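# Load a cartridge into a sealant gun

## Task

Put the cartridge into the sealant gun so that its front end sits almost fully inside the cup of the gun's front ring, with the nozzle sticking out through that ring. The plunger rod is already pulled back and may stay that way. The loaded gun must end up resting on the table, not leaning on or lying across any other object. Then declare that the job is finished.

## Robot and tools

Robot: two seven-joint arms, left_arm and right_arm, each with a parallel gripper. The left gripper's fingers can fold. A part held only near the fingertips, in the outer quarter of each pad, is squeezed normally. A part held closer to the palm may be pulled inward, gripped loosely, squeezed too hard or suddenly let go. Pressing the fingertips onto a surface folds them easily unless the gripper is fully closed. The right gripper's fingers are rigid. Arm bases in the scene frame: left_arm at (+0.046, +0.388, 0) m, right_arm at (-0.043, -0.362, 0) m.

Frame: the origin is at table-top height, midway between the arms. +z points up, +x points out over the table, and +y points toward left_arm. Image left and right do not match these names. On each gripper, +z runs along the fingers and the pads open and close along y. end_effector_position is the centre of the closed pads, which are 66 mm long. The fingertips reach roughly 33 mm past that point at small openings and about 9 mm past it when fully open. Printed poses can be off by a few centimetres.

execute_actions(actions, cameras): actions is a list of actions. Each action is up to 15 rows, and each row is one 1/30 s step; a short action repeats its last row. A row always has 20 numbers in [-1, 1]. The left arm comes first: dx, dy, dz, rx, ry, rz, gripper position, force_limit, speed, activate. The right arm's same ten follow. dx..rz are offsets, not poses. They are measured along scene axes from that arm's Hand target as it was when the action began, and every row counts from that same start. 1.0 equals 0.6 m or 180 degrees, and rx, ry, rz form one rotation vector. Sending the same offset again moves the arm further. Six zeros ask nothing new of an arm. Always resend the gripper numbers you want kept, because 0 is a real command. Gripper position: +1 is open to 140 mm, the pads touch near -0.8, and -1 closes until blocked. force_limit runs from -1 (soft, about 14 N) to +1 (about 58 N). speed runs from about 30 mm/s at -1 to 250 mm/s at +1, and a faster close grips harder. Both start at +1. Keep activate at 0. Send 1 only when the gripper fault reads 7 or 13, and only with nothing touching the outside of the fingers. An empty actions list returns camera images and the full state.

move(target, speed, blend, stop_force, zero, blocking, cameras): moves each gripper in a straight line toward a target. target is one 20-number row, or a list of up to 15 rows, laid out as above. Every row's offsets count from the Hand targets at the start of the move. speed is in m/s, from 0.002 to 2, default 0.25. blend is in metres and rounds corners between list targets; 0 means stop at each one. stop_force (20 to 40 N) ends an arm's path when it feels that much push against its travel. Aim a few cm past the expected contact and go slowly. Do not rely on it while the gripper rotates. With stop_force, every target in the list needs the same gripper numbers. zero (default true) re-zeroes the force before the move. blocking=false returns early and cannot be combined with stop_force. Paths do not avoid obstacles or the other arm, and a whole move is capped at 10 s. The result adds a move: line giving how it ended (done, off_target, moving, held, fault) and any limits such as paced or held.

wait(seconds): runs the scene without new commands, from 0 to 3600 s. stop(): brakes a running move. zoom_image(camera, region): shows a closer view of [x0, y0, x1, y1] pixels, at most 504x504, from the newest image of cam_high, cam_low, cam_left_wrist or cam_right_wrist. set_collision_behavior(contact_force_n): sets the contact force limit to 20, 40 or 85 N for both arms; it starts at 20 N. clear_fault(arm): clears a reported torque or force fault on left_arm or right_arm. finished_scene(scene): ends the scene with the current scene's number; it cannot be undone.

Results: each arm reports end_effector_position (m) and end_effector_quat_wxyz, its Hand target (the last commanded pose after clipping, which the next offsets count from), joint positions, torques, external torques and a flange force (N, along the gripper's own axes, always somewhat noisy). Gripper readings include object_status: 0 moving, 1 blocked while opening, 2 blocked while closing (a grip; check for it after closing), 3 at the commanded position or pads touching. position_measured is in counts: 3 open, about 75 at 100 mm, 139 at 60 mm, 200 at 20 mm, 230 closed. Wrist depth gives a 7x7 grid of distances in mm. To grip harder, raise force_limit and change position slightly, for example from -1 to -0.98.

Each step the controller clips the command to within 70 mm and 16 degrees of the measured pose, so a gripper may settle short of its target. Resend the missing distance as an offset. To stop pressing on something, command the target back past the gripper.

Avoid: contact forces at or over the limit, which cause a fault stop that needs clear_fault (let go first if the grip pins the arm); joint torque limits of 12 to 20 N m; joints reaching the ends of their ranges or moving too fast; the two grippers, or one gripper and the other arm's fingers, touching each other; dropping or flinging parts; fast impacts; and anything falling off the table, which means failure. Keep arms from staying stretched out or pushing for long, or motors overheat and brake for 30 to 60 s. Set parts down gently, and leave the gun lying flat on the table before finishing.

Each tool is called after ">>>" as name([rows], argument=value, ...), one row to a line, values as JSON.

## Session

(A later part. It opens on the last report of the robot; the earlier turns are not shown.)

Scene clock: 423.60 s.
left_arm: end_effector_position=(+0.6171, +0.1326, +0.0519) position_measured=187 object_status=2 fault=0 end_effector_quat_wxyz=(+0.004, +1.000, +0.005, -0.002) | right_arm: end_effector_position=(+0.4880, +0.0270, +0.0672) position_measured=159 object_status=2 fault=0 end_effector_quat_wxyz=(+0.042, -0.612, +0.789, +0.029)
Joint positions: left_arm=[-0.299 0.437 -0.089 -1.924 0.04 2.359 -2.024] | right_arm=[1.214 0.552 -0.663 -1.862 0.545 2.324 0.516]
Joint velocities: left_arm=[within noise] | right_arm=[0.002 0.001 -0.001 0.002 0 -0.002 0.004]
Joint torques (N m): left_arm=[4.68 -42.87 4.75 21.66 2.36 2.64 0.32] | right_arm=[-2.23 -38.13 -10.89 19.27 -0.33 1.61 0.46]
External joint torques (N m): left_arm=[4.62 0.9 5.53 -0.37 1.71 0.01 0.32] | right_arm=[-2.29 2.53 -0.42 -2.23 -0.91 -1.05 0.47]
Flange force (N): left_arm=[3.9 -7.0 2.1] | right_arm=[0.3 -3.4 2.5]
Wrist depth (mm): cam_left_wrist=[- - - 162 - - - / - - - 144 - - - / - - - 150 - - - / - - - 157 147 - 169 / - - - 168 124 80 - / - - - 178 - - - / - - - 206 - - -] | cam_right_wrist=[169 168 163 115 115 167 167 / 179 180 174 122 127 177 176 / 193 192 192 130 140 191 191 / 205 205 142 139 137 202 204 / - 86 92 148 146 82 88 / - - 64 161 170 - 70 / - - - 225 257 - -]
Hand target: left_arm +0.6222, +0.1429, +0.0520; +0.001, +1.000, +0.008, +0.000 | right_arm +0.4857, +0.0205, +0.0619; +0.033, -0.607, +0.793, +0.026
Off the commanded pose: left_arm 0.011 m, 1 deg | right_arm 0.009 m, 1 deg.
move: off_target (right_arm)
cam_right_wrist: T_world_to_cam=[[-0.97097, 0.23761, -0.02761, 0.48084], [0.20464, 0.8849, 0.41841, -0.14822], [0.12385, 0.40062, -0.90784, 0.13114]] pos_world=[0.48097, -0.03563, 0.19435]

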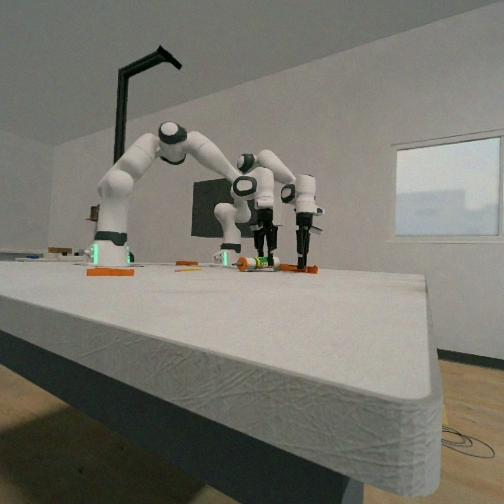

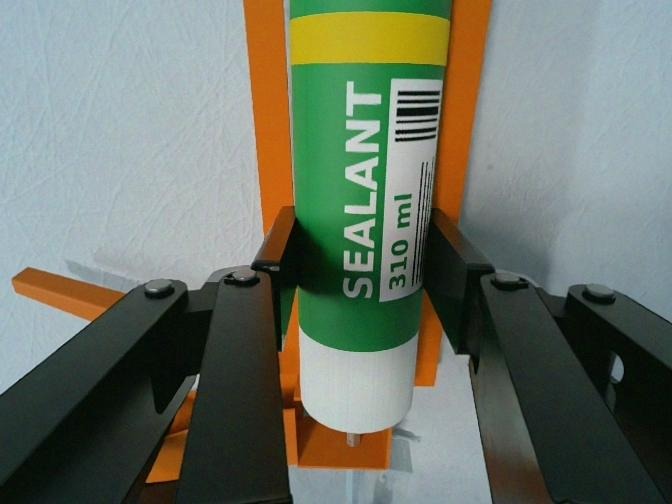

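>>> move([
  [0,0,0,0,0,0,-1,0,-1,0,0,0.003,0.003,0,0,0,-0.12,0,-1,0],
  [0,0,0,0,0,0,-1,0,-1,0,0,0,0.08,0.008,-0.002,0,0.1,0,-0.5,0],
  [0,0,0,0,0,0,-1,0,-1,0,-0.05,-0.16,0.2,0.02,-0.005,0,0.1,0,-0.5,0],
], speed=[0.05,0.1,0.2], cameras=["cam_low","cam_right_wrist"])

>>> zoom_image(camera="cam_right_wrist", region=[230, 0, 480, 250])

Scene clock: 432.73 s.
left_arm: end_effector_position=(+0.6198, +0.1384, +0.0521) position_measured=187 object_status=2 fault=0 end_effector_quat_wxyz=(+0.002, +1.000, +0.009, -0.001) | right_arm: end_effector_position=(+0.4553, -0.0751, +0.1814) position_measured=117 object_status=3 fault=0 end_effector_quat_wxyz=(+0.057, -0.607, +0.791, +0.047)
Joint positions: left_arm=[-0.295 0.437 -0.083 -1.924 0.042 2.359 -2.024] | right_arm=[1.348 0.071 -0.884 -2.143 0.222 2.272 0.593]
Joint velocities: left_arm=[within noise] | right_arm=[0.001 0.001 0 0 0 0 0.006]
Joint torques (N m): left_arm=[1.42 -42.9 1.05 21.97 1.32 2.65 0.34] | right_arm=[-0.63 -24.78 -1.64 23.91 0.02 3.08 0.17]
External joint torques (N m): left_arm=[1.43 0.74 1.81 -0.01 0.67 0.03 0.34] | right_arm=[-0.58 -1.82 0.12 0.08 -0.63 0.38 0.17]
Flange force (N): left_arm=[2.8 -1.9 1.5] | right_arm=[6.3 8.2 -5.3]
Wrist depth (mm): cam_left_wrist=[- - - - - - - / - - - 144 - - - / - - - 151 - - - / - - - 157 123 - 190 / - - - 167 123 80 - / - - - 178 - - - / - - - 207 - - -] | cam_right_wrist=[274 277 272 267 271 270 268 / 294 292 293 255 289 290 289 / 318 316 311 270 308 305 313 / 346 339 141 297 316 328 334 / - 89 357 322 367 118 90 / - - 384 392 405 - - / - - 456 471 460 - -]
Hand target: left_arm +0.6222, +0.1429, +0.0520; +0.001, +1.000, +0.008, +0.000 | right_arm +0.4557, -0.0755, +0.1819; +0.058, -0.606, +0.792, +0.046
Off the commanded pose: left_arm 0.005 m, 0 deg | right_arm 0.001 m, 0 deg.
move: done
cam_right_wrist: T_world_to_cam=[[-0.9687, 0.24766, -0.01718, 0.47437], [0.21201, 0.8613, 0.46174, -0.11188], [0.12915, 0.44365, -0.88685, 0.27679]] pos_world=[0.44749, -0.14392, 0.30528]

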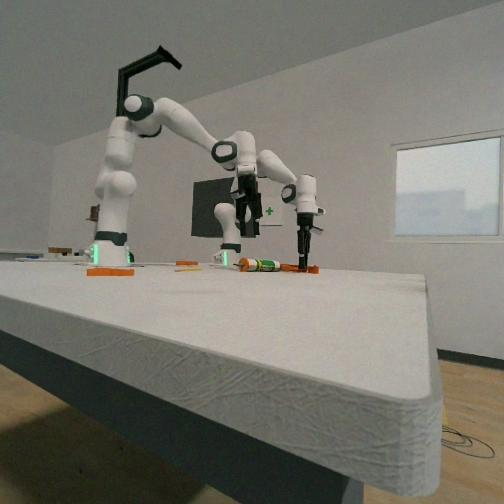

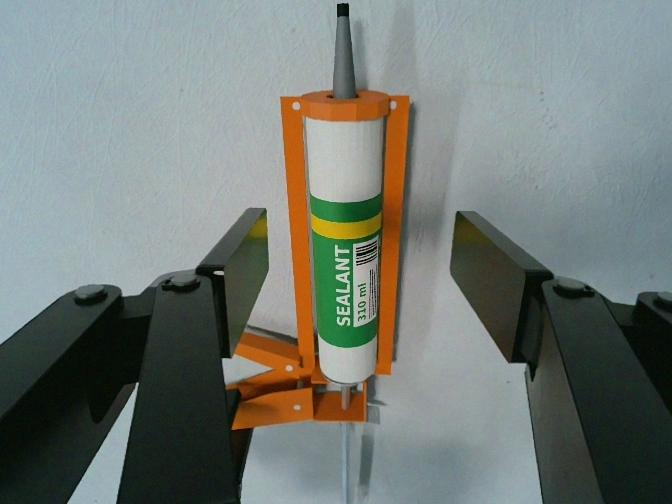

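Scaled by 2.016 from the camera's image (finer frame: 960x720).

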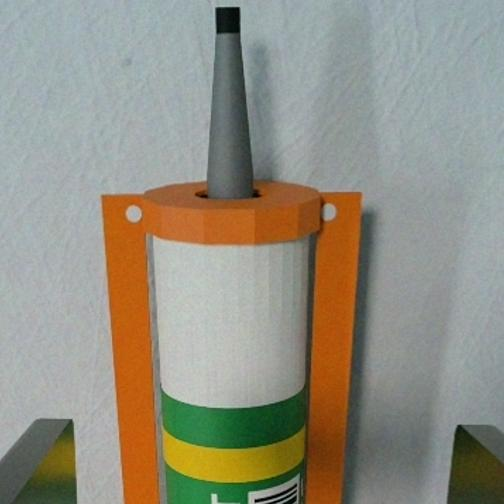

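>>> zoom_image(camera="cam_right_wrist", region=[270, 300, 430, 460])

Scaled by 3.150 from the camera's image (finer frame: 960x720).

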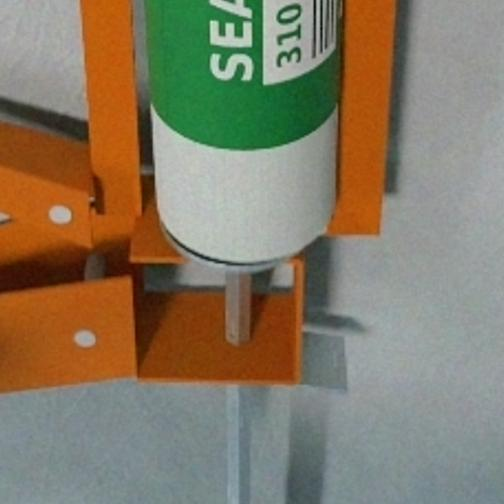

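>>> move([
  [0,0,0,0,0,0,-1,0,-1,0,0.0458,0.1208,-0.11,-0.0458,0.0111,0.0053,-0.12,0,-1,0],
  [0,0,0,0,0,0,-1,0,-1,0,0.0458,0.1208,-0.182,-0.0458,0.0111,0.0053,-0.12,0,-1,0],
], speed=[0.15,0.06], cameras=["cam_right_wrist"])

Scene clock: 459.83 s.
left_arm: end_effector_position=(+0.6198, +0.1384, +0.0521) position_measured=187 object_status=2 fault=0 end_effector_quat_wxyz=(+0.002, +1.000, +0.009, -0.001) | right_arm: end_effector_position=(+0.4830, -0.0036, +0.0735) position_measured=144 object_status=3 fault=0 end_effector_quat_wxyz=(-0.001, -0.613, +0.790, -0.001)
Joint positions: left_arm=[-0.295 0.437 -0.083 -1.924 0.042 2.359 -2.024] | right_arm=[1.228 0.548 -0.7 -1.847 0.437 2.234 0.574]
Joint velocities: left_arm=[within noise] | right_arm=[-0.002 0 0.001 0 0 0.004 -0.002]
Joint torques (N m): left_arm=[1.38 -42.91 1.1 21.98 1.31 2.66 0.31] | right_arm=[-1.46 -40.65 -9.12 21.91 0.8 2.82 -0.33]
External joint torques (N m): left_arm=[1.47 0.87 1.92 -0.03 0.66 0.04 0.31] | right_arm=[-1.36 -0.73 1.79 0.49 0.22 0.3 -0.33]
Flange force (N): left_arm=[3.1 -1.8 1.7] | right_arm=[-1.7 -4.2 2.4]
Wrist depth (mm): cam_left_wrist=[- - - - - - - / - - - 145 - 172 - / - - - 150 - - - / - - - 157 123 - 169 / - - - 168 124 81 - / - - - 178 - - - / - - - 206 - - -] | cam_right_wrist=[181 180 177 136 148 180 179 / 190 190 188 143 158 189 189 / 200 200 200 152 169 198 199 / 212 209 141 161 160 - 210 / - 90 92 171 171 82 91 / - - 67 184 203 - - / - - - 215 219 - -]
Hand target: left_arm +0.6222, +0.1429, +0.0520; +0.001, +1.000, +0.008, +0.000 | right_arm +0.4831, -0.0030, +0.0727; +0.000, -0.614, +0.789, +0.000
Off the commanded pose: left_arm 0.005 m, 0 deg | right_arm 0.001 m, 0 deg.
move: done
cam_right_wrist: T_world_to_cam=[[-0.97215, 0.2334, -0.0211, 0.48349], [0.21433, 0.92192, 0.3227, -0.12022], [0.09477, 0.30919, -0.94627, 0.1662]] pos_world=[0.48004, -0.0534, 0.20626]

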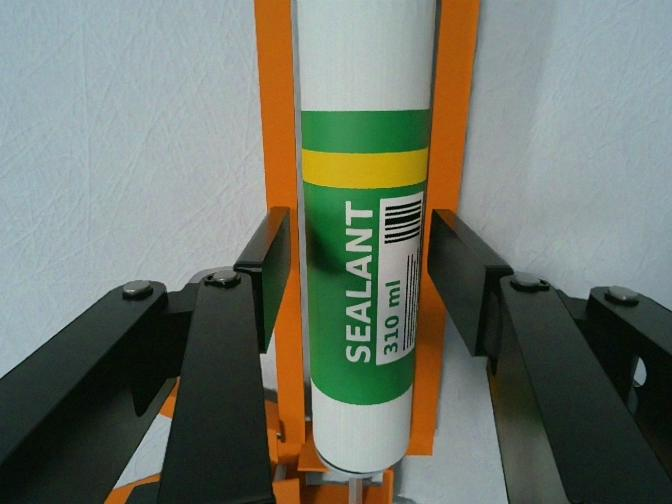

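>>> move([
  [0,0,0,0,0,0,-1,0,-1,0,0,0,-0.021,0,0,0,-0.12,0,-1,0],
  [0,0,0,0,0,0,-1,0,-1,0,0,0,-0.021,0,0,0,-1,0,-1,0],
  [0,0,0,0,0,0,-1,0,-1,0,0,0,-0.011,0,0,0,-1,0,-1,0],
], speed=0.04)

>>> move(target=[0,0,0,0,0,0,-1,0,-1,0,-0.0085,-0.0335,0,0,0,0,-1,0,-1,0], speed=0.02, stop_force=25, cameras=["cam_right_wrist","cam_low"])

Scene clock: 467.57 s.
left_arm: end_effector_position=(+0.6214, +0.1401, +0.0532) position_measured=187 object_status=2 fault=0 end_effector_quat_wxyz=(+0.002, +1.000, +0.010, +0.000) | right_arm: end_effector_position=(+0.4834, -0.0018, +0.0657) position_measured=161 object_status=2 fault=0 end_effector_quat_wxyz=(+0.001, -0.615, +0.789, +0.001)
Joint positions: left_arm=[-0.294 0.435 -0.082 -1.923 0.044 2.358 -2.024] | right_arm=[1.216 0.558 -0.685 -1.849 0.449 2.251 0.563]
Joint velocities: left_arm=[within noise] | right_arm=[0.005 0.002 -0.003 -0.001 0 -0.001 0.001]
Joint torques (N m): left_arm=[1.05 -42.14 0.61 21.48 1.02 2.69 0.27] | right_arm=[-1.03 -41.04 -10.75 21.5 0.36 2.53 0.02]
External joint torques (N m): left_arm=[1.18 1.63 1.44 -0.58 0.37 0.05 0.27] | right_arm=[-1.08 -0.44 0.1 0.02 -0.23 -0.02 0.02]
Flange force (N): left_arm=[2.5 -1.5 3.1] | right_arm=[0.4 -1.5 -0.2]
Wrist depth (mm): cam_left_wrist=[- - - - - - 165 / - - - 144 - - - / - - 182 150 - - - / - - - 157 123 - 170 / - - - 168 123 80 - / - - - 178 - - - / - - - 207 - - -] | cam_right_wrist=[174 174 171 129 136 172 172 / 182 182 160 136 154 181 181 / 192 192 190 143 162 193 191 / 204 203 128 151 151 200 202 / - 85 92 163 162 82 88 / - - 61 175 185 - 69 / - - - 201 213 - 72]
Hand target: left_arm +0.6222, +0.1429, +0.0520; +0.001, +1.000, +0.008, +0.000 | right_arm +0.4831, -0.0030, +0.0661; +0.000, -0.614, +0.789, +0.000
Off the commanded pose: left_arm 0.003 m, 0 deg | right_arm 0.001 m, 0 deg.
move: done; target 2's new numbers were sent with right_arm's hand 0.004 m and 0 deg from that target

Scene clock: 470.17 s.
left_arm: end_effector_position=(+0.6172, +0.1323, +0.0522) position_measured=187 object_status=2 fault=0 end_effector_quat_wxyz=(+0.004, +1.000, +0.006, -0.002) | right_arm: end_effector_position=(+0.4779, -0.0120, +0.0674) position_measured=161 object_status=2 fault=0 end_effector_quat_wxyz=(+0.007, -0.616, +0.788, +0.003)
Joint positions: left_arm=[-0.295 0.437 -0.093 -1.924 0.043 2.359 -2.027] | right_arm=[1.231 0.519 -0.698 -1.91 0.445 2.286 0.548]
Joint torques (N m): left_arm=[4.61 -42.99 4.5 21.93 2.36 2.61 0.45] | right_arm=[-4.02 -39.68 -13.51 18.02 -1.27 0.97 -0.26]
External joint torques (N m): left_arm=[4.55 0.62 5.32 0 1.72 -0.01 0.45] | right_arm=[-4.06 -0.9 -3.21 -3.3 -1.85 -1.59 -0.26]
Flange force (N): left_arm=[4.8 -6.7 1.5] | right_arm=[12.5 2.6 -6.1]
Wrist depth (mm): cam_left_wrist=[- - - - - - - / - - - 144 - 177 - / - - - 151 - 184 - / 191 193 - 157 123 - 168 / - - - 168 124 80 - / - - - 177 - - - / - - - 206 - - -] | cam_right_wrist=[176 174 174 128 135 175 171 / 185 184 179 136 152 182 184 / 195 195 194 142 162 192 192 / 207 206 128 151 150 202 203 / - 86 92 163 162 82 88 / - - 61 175 197 - 69 / - - - 250 - - 72]
Hand target: left_arm +0.6222, +0.1429, +0.0520; +0.001, +1.000, +0.008, +0.000 | right_arm +0.4780, -0.0231, +0.0661; +0.000, -0.614, +0.789, +0.000
Off the commanded pose: left_arm 0.012 m, 0 deg | right_arm 0.011 m, 1 deg.
move: off_target (right_arm)
cam_right_wrist: T_world_to_cam=[[-0.97315, 0.22877, -0.02524, 0.4811], [0.20688, 0.91753, 0.33962, -0.10698], [0.10085, 0.32528, -0.94023, 0.16042]] pos_world=[0.47414, -0.06408, 0.19931]
Images, in order (width x height): cam_low 504x504, cam_right_wrist 672x504.

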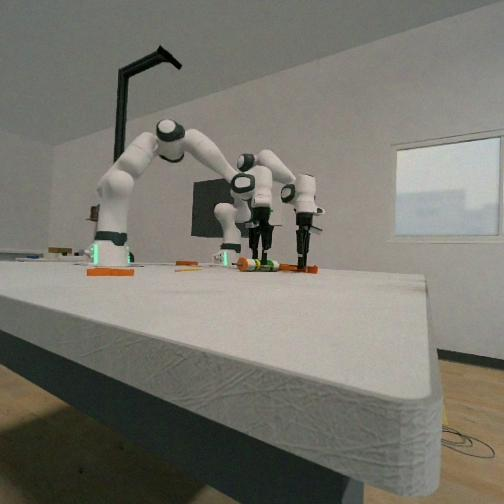

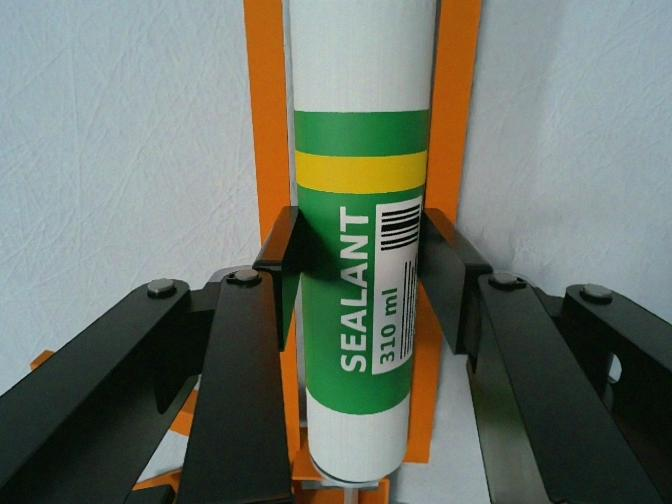

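>>> move(target=[0,0,0,0,0,0,-1,0,-1,0,0.004,0.025,0.0085,0,0,0,-1,0,-1,0], speed=0.03)

>>> move(target=[0,0,0,0,0,0,-1,0,-1,0,-0.007,-0.032,0,0,0,0,-1,0,-1,0], speed=0.02, stop_force=25, cameras=["cam_right_wrist","cam_low"])

>>> zoom_image(camera="cam_low", region=[220, 235, 300, 285])

Scene clock: 477.87 s.
left_arm: end_effector_position=(+0.6190, +0.1369, +0.0517) position_measured=187 object_status=2 fault=0 end_effector_quat_wxyz=(+0.003, +1.000, +0.009, -0.002) | right_arm: end_effector_position=(+0.4794, -0.0062, +0.0697) position_measured=161 object_status=2 fault=0 end_effector_quat_wxyz=(+0.001, -0.616, +0.788, +0.002)
Joint positions: left_arm=[-0.292 0.437 -0.089 -1.924 0.043 2.359 -2.027] | right_arm=[1.231 0.538 -0.699 -1.873 0.444 2.254 0.559]
Joint velocities: left_arm=[within noise] | right_arm=[0.001 0 -0.001 0.002 0 -0.003 0.004]
Joint torques (N m): left_arm=[1.93 -43.19 1.86 22.12 1.78 2.54 0.39] | right_arm=[-1.34 -41.45 -11.58 22.69 0 2.07 0.01]
External joint torques (N m): left_arm=[2.01 0.43 2.76 0.23 1.14 -0.07 0.39] | right_arm=[-1.31 -1.76 -0.82 1.18 -0.59 -0.48 0.01]
Flange force (N): left_arm=[3.7 -2.7 0.8] | right_arm=[-0.5 -2.8 -4.7]
Wrist depth (mm): cam_left_wrist=[- - - 161 - - - / - - - 145 - - - / 182 - - 150 - - 174 / - 192 - 157 123 - 170 / - - - 168 124 80 - / - - - 178 - - - / - - - 206 - - -] | cam_right_wrist=[177 176 176 - 144 175 176 / 186 186 182 137 155 185 185 / 199 196 196 143 163 195 195 / 207 205 115 151 151 205 206 / - 85 92 163 162 82 88 / - - 61 175 185 - 69 / - - - 217 251 - 72]
Hand target: left_arm +0.6222, +0.1429, +0.0520; +0.001, +1.000, +0.008, +0.000 | right_arm +0.4804, -0.0081, +0.0712; +0.000, -0.614, +0.789, +0.000
Off the commanded pose: left_arm 0.007 m, 0 deg | right_arm 0.003 m, 0 deg.
move: done

Scene clock: 480.67 s.
left_arm: end_effector_position=(+0.6155, +0.1293, +0.0518) position_measured=187 object_status=2 fault=0 end_effector_quat_wxyz=(+0.005, +1.000, +0.006, -0.003) | right_arm: end_effector_position=(+0.4754, -0.0146, +0.0723) position_measured=161 object_status=2 fault=0 end_effector_quat_wxyz=(+0.008, -0.618, +0.786, +0.003)
Joint positions: left_arm=[-0.294 0.437 -0.099 -1.924 0.043 2.359 -2.031] | right_arm=[1.249 0.504 -0.716 -1.924 0.442 2.284 0.542]
Joint torques (N m): left_arm=[5.75 -43.35 5.91 22.03 2.98 2.53 0.58] | right_arm=[-4.72 -38.94 -14.4 18.04 -1.21 0.76 -0.13]
External joint torques (N m): left_arm=[5.83 0.39 6.95 0.05 2.33 -0.1 0.58] | right_arm=[-4.86 -0.95 -4.26 -3.37 -1.79 -1.8 -0.13]
Flange force (N): left_arm=[5.5 -8.9 1.1] | right_arm=[13.0 1.6 -7.0]
Wrist depth (mm): cam_left_wrist=[- - 162 - - - 165 / - - - 145 - 171 - / - - 179 150 180 - 167 / - - - 157 123 - 192 / - - - 168 123 80 - / - - - 177 - - - / - - - 205 - - -] | cam_right_wrist=[180 179 153 129 139 177 177 / 189 188 185 137 156 186 186 / 200 203 197 143 168 197 197 / 212 209 128 151 151 207 209 / - 86 92 163 162 82 85 / - - 61 173 181 - 69 / - - - 209 - - 72]
Hand target: left_arm +0.6222, +0.1429, +0.0520; +0.001, +1.000, +0.008, +0.000 | right_arm +0.4762, -0.0273, +0.0712; +0.000, -0.614, +0.789, +0.000
Off the commanded pose: left_arm 0.015 m, 1 deg | right_arm 0.013 m, 1 deg.
move: off_target (right_arm)
cam_right_wrist: T_world_to_cam=[[-0.97437, 0.22343, -0.02593, 0.48005], [0.20157, 0.91851, 0.34017, -0.10329], [0.09982, 0.32623, -0.94, 0.16673]] pos_world=[0.47192, -0.06678, 0.20431]
Images, in order (width x height): cam_low 504x504, cam_right_wrist 672x504.

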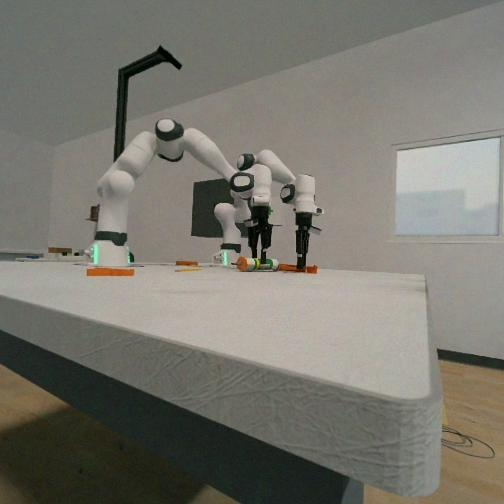

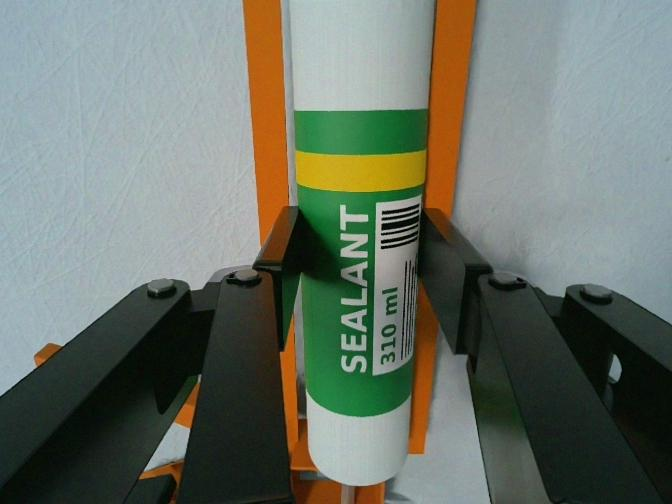

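Scaled by 6.300 from the camera's image (finer frame: 720x720).

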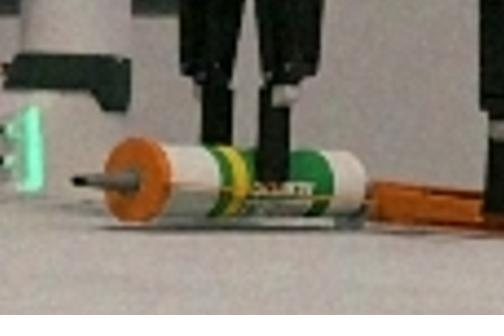

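>>> move(target=[0,0,0,0,0,0,-1,0,-1,0,0.0,0.018,-0.006,0,0,0,-1,0,-1,0], speed=0.04)

>>> move([
  [0,0,0,0,0,0,-1,0,-1,0,0,0,-0.002,0,0,0,0,0,-1,0],
  [0,0,0,0,0,0,-1,0,-1,0,0,0,0.08,0,0,0,0.1,0,-0.5,0],
  [0,0,0,0,0,0,-1,0,-1,0,-0.035,-0.14,0.19,0,0,0,0.1,0,-0.5,0],
], speed=[0.05,0.12,0.25], cameras=["cam_right_wrist"])

>>> zoom_image(camera="cam_right_wrist", region=[230, 30, 480, 280])

>>> zoom_image(camera="cam_right_wrist", region=[270, 344, 430, 504])

Scene clock: 498.67 s.
left_arm: end_effector_position=(+0.6164, +0.1314, +0.0517) position_measured=187 object_status=2 fault=0 end_effector_quat_wxyz=(+0.005, +1.000, +0.008, -0.002) | right_arm: end_effector_position=(+0.4772, -0.0128, +0.0688) position_measured=161 object_status=2 fault=0 end_effector_quat_wxyz=(+0.005, -0.618, +0.786, -0.001)
Joint positions: left_arm=[-0.292 0.437 -0.097 -1.924 0.043 2.359 -2.031] | right_arm=[1.248 0.523 -0.714 -1.906 0.442 2.277 0.548]
Joint torques (N m): left_arm=[4.15 -42.91 4.47 21.9 2.46 2.58 0.56] | right_arm=[-2.62 -39.26 -11.09 20.99 0.17 1.44 -0.05]
External joint torques (N m): left_arm=[4.24 0.63 5.48 0.02 1.81 -0.02 0.56] | right_arm=[-2.77 -0.67 -0.6 -0.36 -0.4 -1.12 -0.05]
Flange force (N): left_arm=[4.9 -6.4 1.6] | right_arm=[0.6 -4.9 -1.8]
Wrist depth (mm): cam_left_wrist=[- - - - - - - / - - 173 144 - - - / - 183 - 150 - 184 - / - - - 157 123 - 192 / - - - 169 123 80 - / - - - 178 - - - / - - - 206 - - -] | cam_right_wrist=[177 177 176 129 136 175 174 / 186 186 182 136 154 183 183 / 199 197 195 143 162 191 194 / 208 206 128 151 151 203 205 / - 86 92 163 162 82 88 / - - 61 176 187 - 69 / - - - 201 217 - 72]
Hand target: left_arm +0.6222, +0.1429, +0.0520; +0.001, +1.000, +0.008, +0.000 | right_arm +0.4762, -0.0165, +0.0676; +0.000, -0.614, +0.789, +0.000
Off the commanded pose: left_arm 0.013 m, 1 deg | right_arm 0.004 m, 1 deg.
move: off_target (right_arm)

Scene clock: 502.80 s.
left_arm: end_effector_position=(+0.6199, +0.1388, +0.0519) position_measured=187 object_status=2 fault=0 end_effector_quat_wxyz=(+0.003, +1.000, +0.011, -0.001) | right_arm: end_effector_position=(+0.4560, -0.0994, +0.1815) position_measured=117 object_status=3 fault=0 end_effector_quat_wxyz=(+0.001, -0.616, +0.788, +0.001)
Joint positions: left_arm=[-0.286 0.437 -0.092 -1.924 0.047 2.359 -2.03] | right_arm=[1.386 0.14 -0.929 -2.063 0.136 2.145 0.632]
Joint velocities: left_arm=[within noise] | right_arm=[0.001 0.001 -0.001 0 0 0 0.006]
Joint torques (N m): left_arm=[1.48 -43.03 0.97 22.05 1.44 2.57 0.46] | right_arm=[-0.65 -25.77 -3.54 23.79 -0.02 2.43 0.11]
External joint torques (N m): left_arm=[1.38 0.62 1.75 0.09 0.79 -0.05 0.46] | right_arm=[-0.7 -1.88 -0.06 0.01 -0.65 -0.1 0.11]
Flange force (N): left_arm=[3.1 -1.9 1.1] | right_arm=[6.9 7.3 -4.5]
Wrist depth (mm): cam_left_wrist=[- - - - - - 164 / - - - 145 - - - / - - - 151 182 - - / - - - 157 123 - 172 / - - - 168 123 81 - / - - - 177 - - - / - - - 205 - - -] | cam_right_wrist=[283 284 284 275 279 279 280 / 301 299 298 296 295 293 293 / 317 305 316 275 308 311 309 / 317 - 141 292 299 321 328 / - 89 343 302 346 119 90 / - - 347 323 375 - - / - - 383 384 401 - -]
Hand target: left_arm +0.6222, +0.1429, +0.0520; +0.001, +1.000, +0.008, +0.000 | right_arm +0.4552, -0.1005, +0.1816; +0.000, -0.614, +0.789, +0.000
Off the commanded pose: left_arm 0.005 m, 0 deg | right_arm 0.001 m, 0 deg.
move: done
cam_right_wrist: T_world_to_cam=[[-0.97337, 0.22829, -0.02084, 0.48195], [0.20903, 0.92118, 0.32824, -0.05963], [0.09413, 0.31514, -0.94436, 0.30111]] pos_world=[0.45323, -0.14999, 0.31398]

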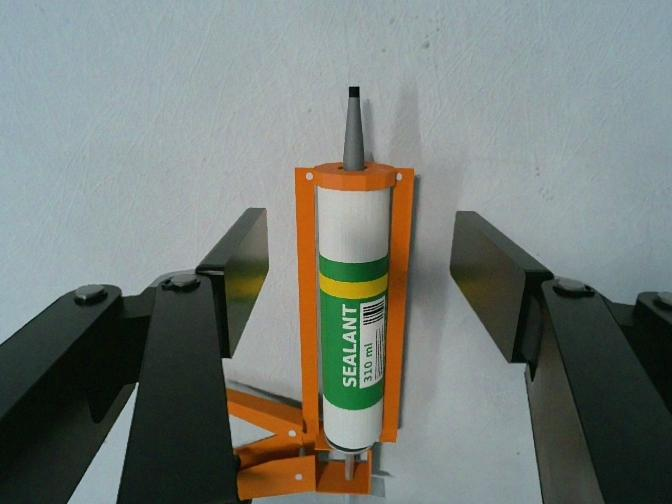

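Scaled by 2.016 from the camera's image (finer frame: 960x720).

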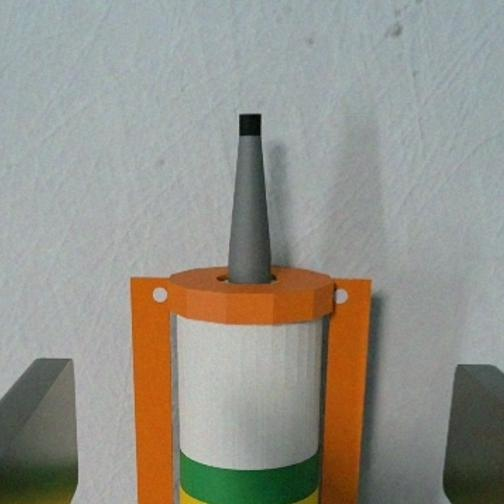

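Scaled by 3.150 from the camera's image (finer frame: 960x720).

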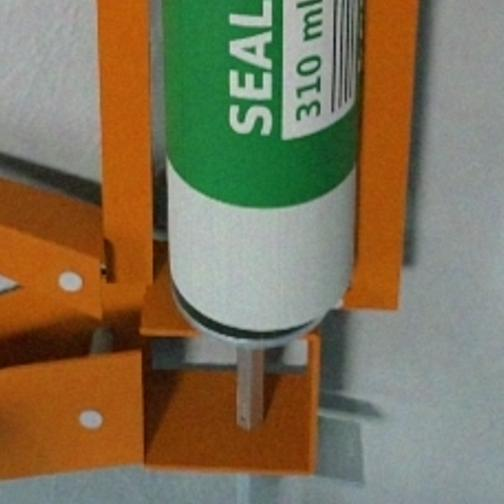

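>>> execute_actions(actions=[])

>>> zoom_image(camera="cam_low", region=[225, 240, 295, 280])

>>> zoom_image(camera="cam_high", region=[165, 215, 305, 305])

Scene clock: 544.27 s.
left_arm: end_effector_position=(+0.6199, +0.1388, +0.0519) position_measured=187 object_status=2 fault=0 end_effector_quat_wxyz=(+0.003, +1.000, +0.011, -0.001) | right_arm: end_effector_position=(+0.4560, -0.0994, +0.1815) position_measured=117 object_status=3 fault=0 end_effector_quat_wxyz=(+0.001, -0.615, +0.789, +0.001)
Joint positions: left_arm=[-0.286 0.437 -0.092 -1.924 0.047 2.359 -2.03] | right_arm=[1.386 0.14 -0.929 -2.063 0.136 2.145 0.634]
Joint velocities: within noise
Joint torques (N m): left_arm=[1.5 -43.03 1.03 22.13 1.45 2.58 0.49] | right_arm=[-0.63 -25.77 -3.55 23.79 -0.01 2.44 0.07]
External joint torques (N m): left_arm=[1.46 0.69 1.85 0.11 0.8 -0.05 0.49] | right_arm=[-0.57 -1.91 0.04 0.02 -0.64 -0.1 0.07]
Flange force (N): left_arm=[3.4 -1.9 1.2] | right_arm=[6.9 7.5 -4.5]
Wrist depth (mm): cam_left_wrist=[- - - - - - - / - - - 145 173 - - / - - - 150 - - - / 191 - 189 157 123 - 193 / - - - 168 124 80 - / - - - 178 - - - / - - - 204 - - -] | cam_right_wrist=[285 284 283 281 280 277 279 / 308 299 297 296 295 295 293 / 316 314 309 275 308 305 315 / 334 328 140 281 300 119 326 / - 90 347 307 349 119 90 / - - 355 323 374 - - / - - 371 385 404 - -]
Hand target: left_arm +0.6222, +0.1429, +0.0520; +0.001, +1.000, +0.008, +0.000 | right_arm +0.4552, -0.1005, +0.1816; +0.000, -0.614, +0.789, +0.000
Tool commands: left_gripper/position=-1.0 left_gripper/force_limit=+0.0 left_gripper/speed=-1.0 left_gripper/activate=+0.0 right_gripper/position=+0.1 right_gripper/force_limit=+0.0 right_gripper/speed=-0.5 right_gripper/activate=+0.0
Off the commanded pose: left_arm 0.005 m, 0 deg | right_arm 0.001 m, 0 deg.
camera_calibration:
cam_left_wrist: T_world_to_cam=[[0.01715, -0.99984, 0.00599, 0.14035], [-0.93612, -0.01395, 0.35142, 0.56085], [-0.35128, -0.01164, -0.9362, 0.41106]] pos_world=[0.66701, 0.15294, 0.1869]
cam_right_wrist: T_world_to_cam=[[-0.97296, 0.23001, -0.02087, 0.48194], [0.21064, 0.92082, 0.3282, -0.06038], [0.09471, 0.31493, -0.94438, 0.30083]] pos_world=[0.45314, -0.14999, 0.31398]

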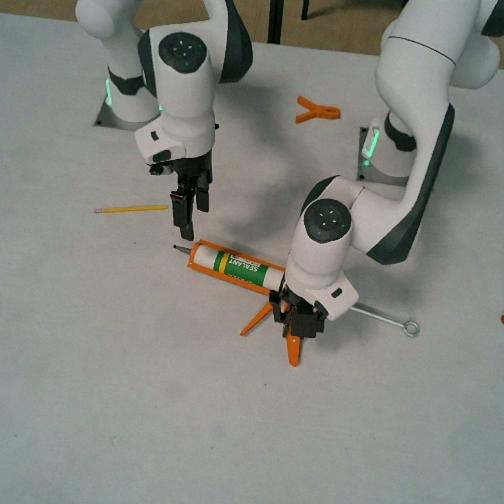

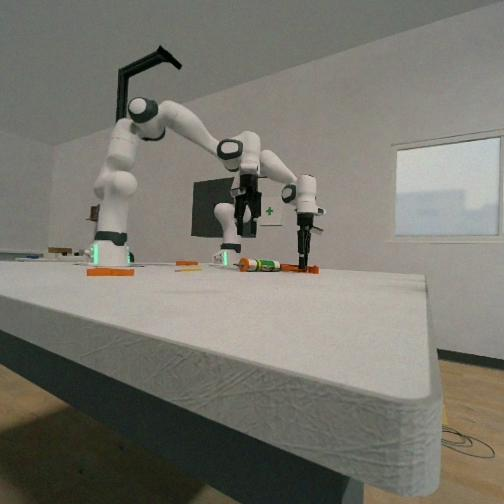

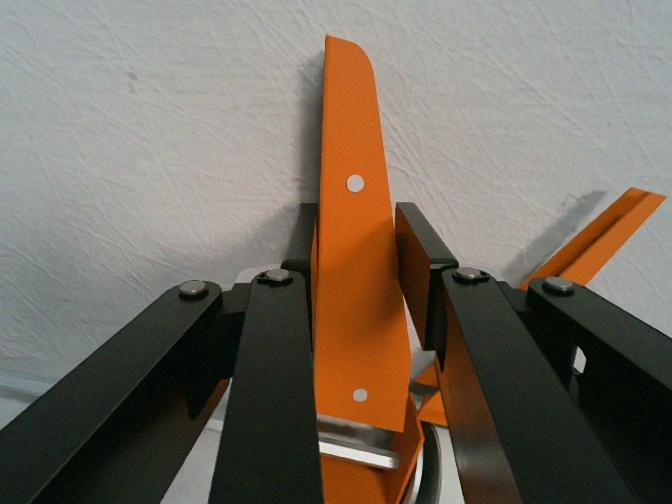

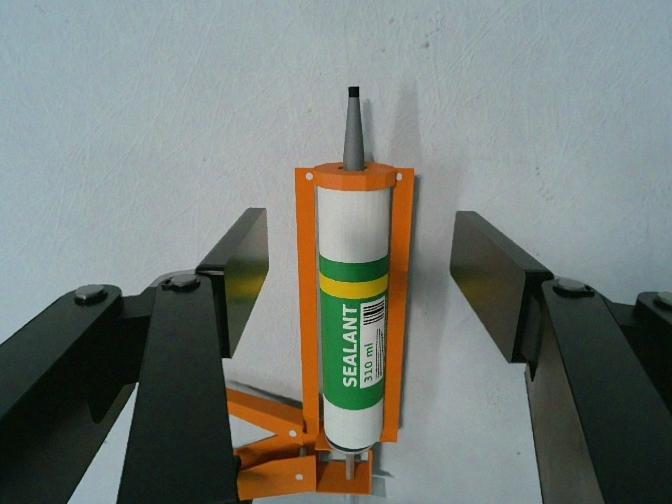

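Scaled by 7.200 from the camera's image (finer frame: 720x720).

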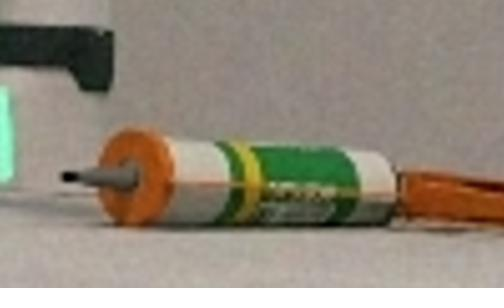

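Scaled by 3.600 from the camera's image (finer frame: 720x720).

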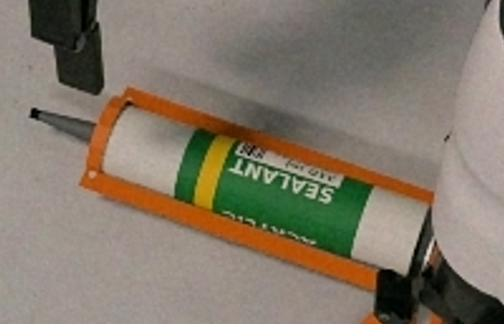

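>>> move([
  [0,0,0,0,0,0,0.175,0,-1,0,0,0,0.05,0,0,0,0.1,0,-0.5,0],
  [0,0,0.15,0,0,0,0.175,0,-1,0,0,0,0.05,0,0,0,0.1,0,-0.5,0],
], speed=0.12, cameras=["cam_right_wrist","cam_left_wrist"])

>>> zoom_image(camera="cam_right_wrist", region=[250, 80, 450, 504])

Scene clock: 564.77 s.
left_arm: end_effector_position=(+0.6231, +0.1426, +0.1427) position_measured=107 object_status=3 fault=0 end_effector_quat_wxyz=(+0.001, +1.000, +0.009, +0.002) | right_arm: end_effector_position=(+0.4554, -0.1000, +0.2107) position_measured=117 object_status=3 fault=0 end_effector_quat_wxyz=(+0.001, -0.615, +0.789, +0.001)
Joint positions: left_arm=[-0.279 0.307 -0.095 -1.865 0.036 2.175 -2.014] | right_arm=[1.4 0.091 -0.938 -2.024 0.087 2.077 0.668]
Joint velocities: left_arm=[0 0 0.002 0 -0.001 -0.004 0.001] | right_arm=[within noise]
Joint torques (N m): left_arm=[0.07 -40.61 -0.68 23.48 0.51 2.12 0.26] | right_arm=[-0.86 -24.41 -2.04 24.78 0.01 2.44 0.07]
External joint torques (N m): left_arm=[0.21 0.88 0.09 -0.19 -0.25 -0.51 0.26] | right_arm=[-0.84 -1.84 0.31 0.53 -0.65 -0.08 0.07]
Flange force (N): left_arm=[2.4 0.3 0.1] | right_arm=[5.8 6.1 -4.4]
Wrist depth (mm): cam_left_wrist=[- - - - - - - / - - - 233 - - - / - - - 246 - 247 - / - - 138 254 168 - 292 / - - 124 265 281 118 88 / - - 340 289 272 - - / - - 341 - - - -] | cam_right_wrist=[312 312 308 305 297 307 306 / 329 327 326 327 330 323 321 / 346 344 343 302 340 342 338 / 375 363 141 334 335 351 356 / - 89 381 339 385 119 90 / - - 382 379 401 - - / - - 399 419 459 - -]
Hand target: left_arm +0.6222, +0.1429, +0.1420; +0.001, +1.000, +0.008, +0.000 | right_arm +0.4552, -0.1005, +0.2116; +0.000, -0.614, +0.789, +0.000
Off the commanded pose: left_arm 0.001 m, 0 deg | right_arm 0.001 m, 0 deg.
move: done
cam_left_wrist: T_world_to_cam=[[0.01364, -0.9999, 0.00235, 0.14625], [-0.93837, -0.01199, 0.34543, 0.53396], [-0.34537, -0.00692, -0.93844, 0.49323]] pos_world=[0.6694, 0.15605, 0.27808]
cam_right_wrist: T_world_to_cam=[[-0.97286, 0.23059, -0.01946, 0.48183], [0.21172, 0.92088, 0.32733, -0.06963], [0.0934, 0.31433, -0.94471, 0.32931]] pos_world=[0.45274, -0.15049, 0.34327]
Images, in order (width x height): cam_left_wrist 672x504, cam_right_wrist 672x504.

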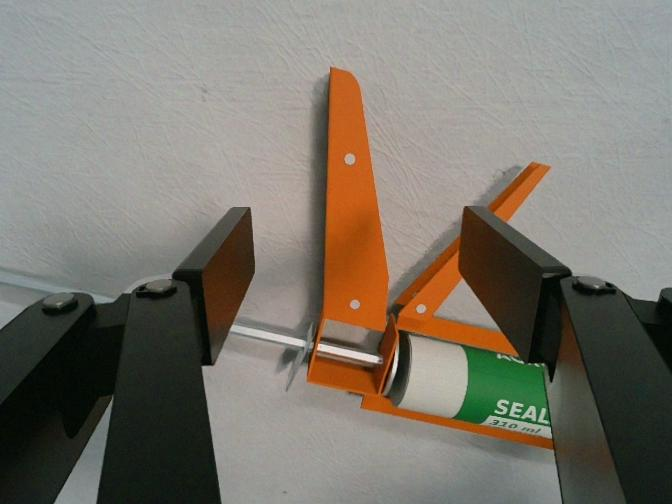

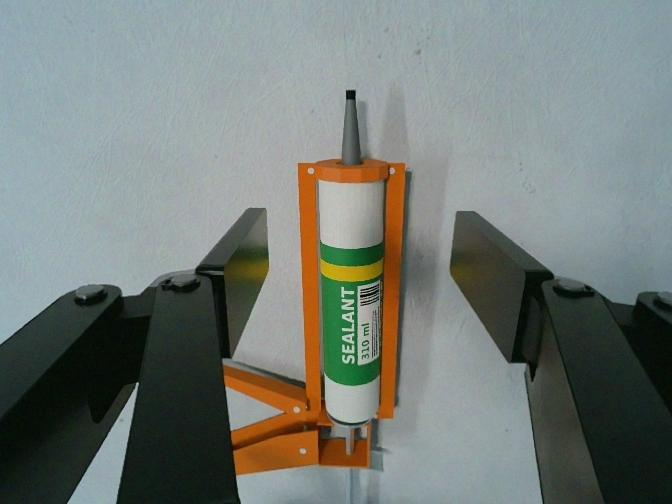

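Scaled by 1.189 from the camera's image (finer frame: 960x720).

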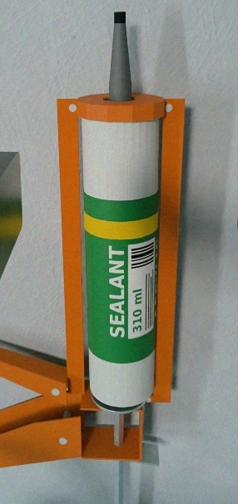

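>>> finished_scene(scene=2)

The scene is finished: the task was done.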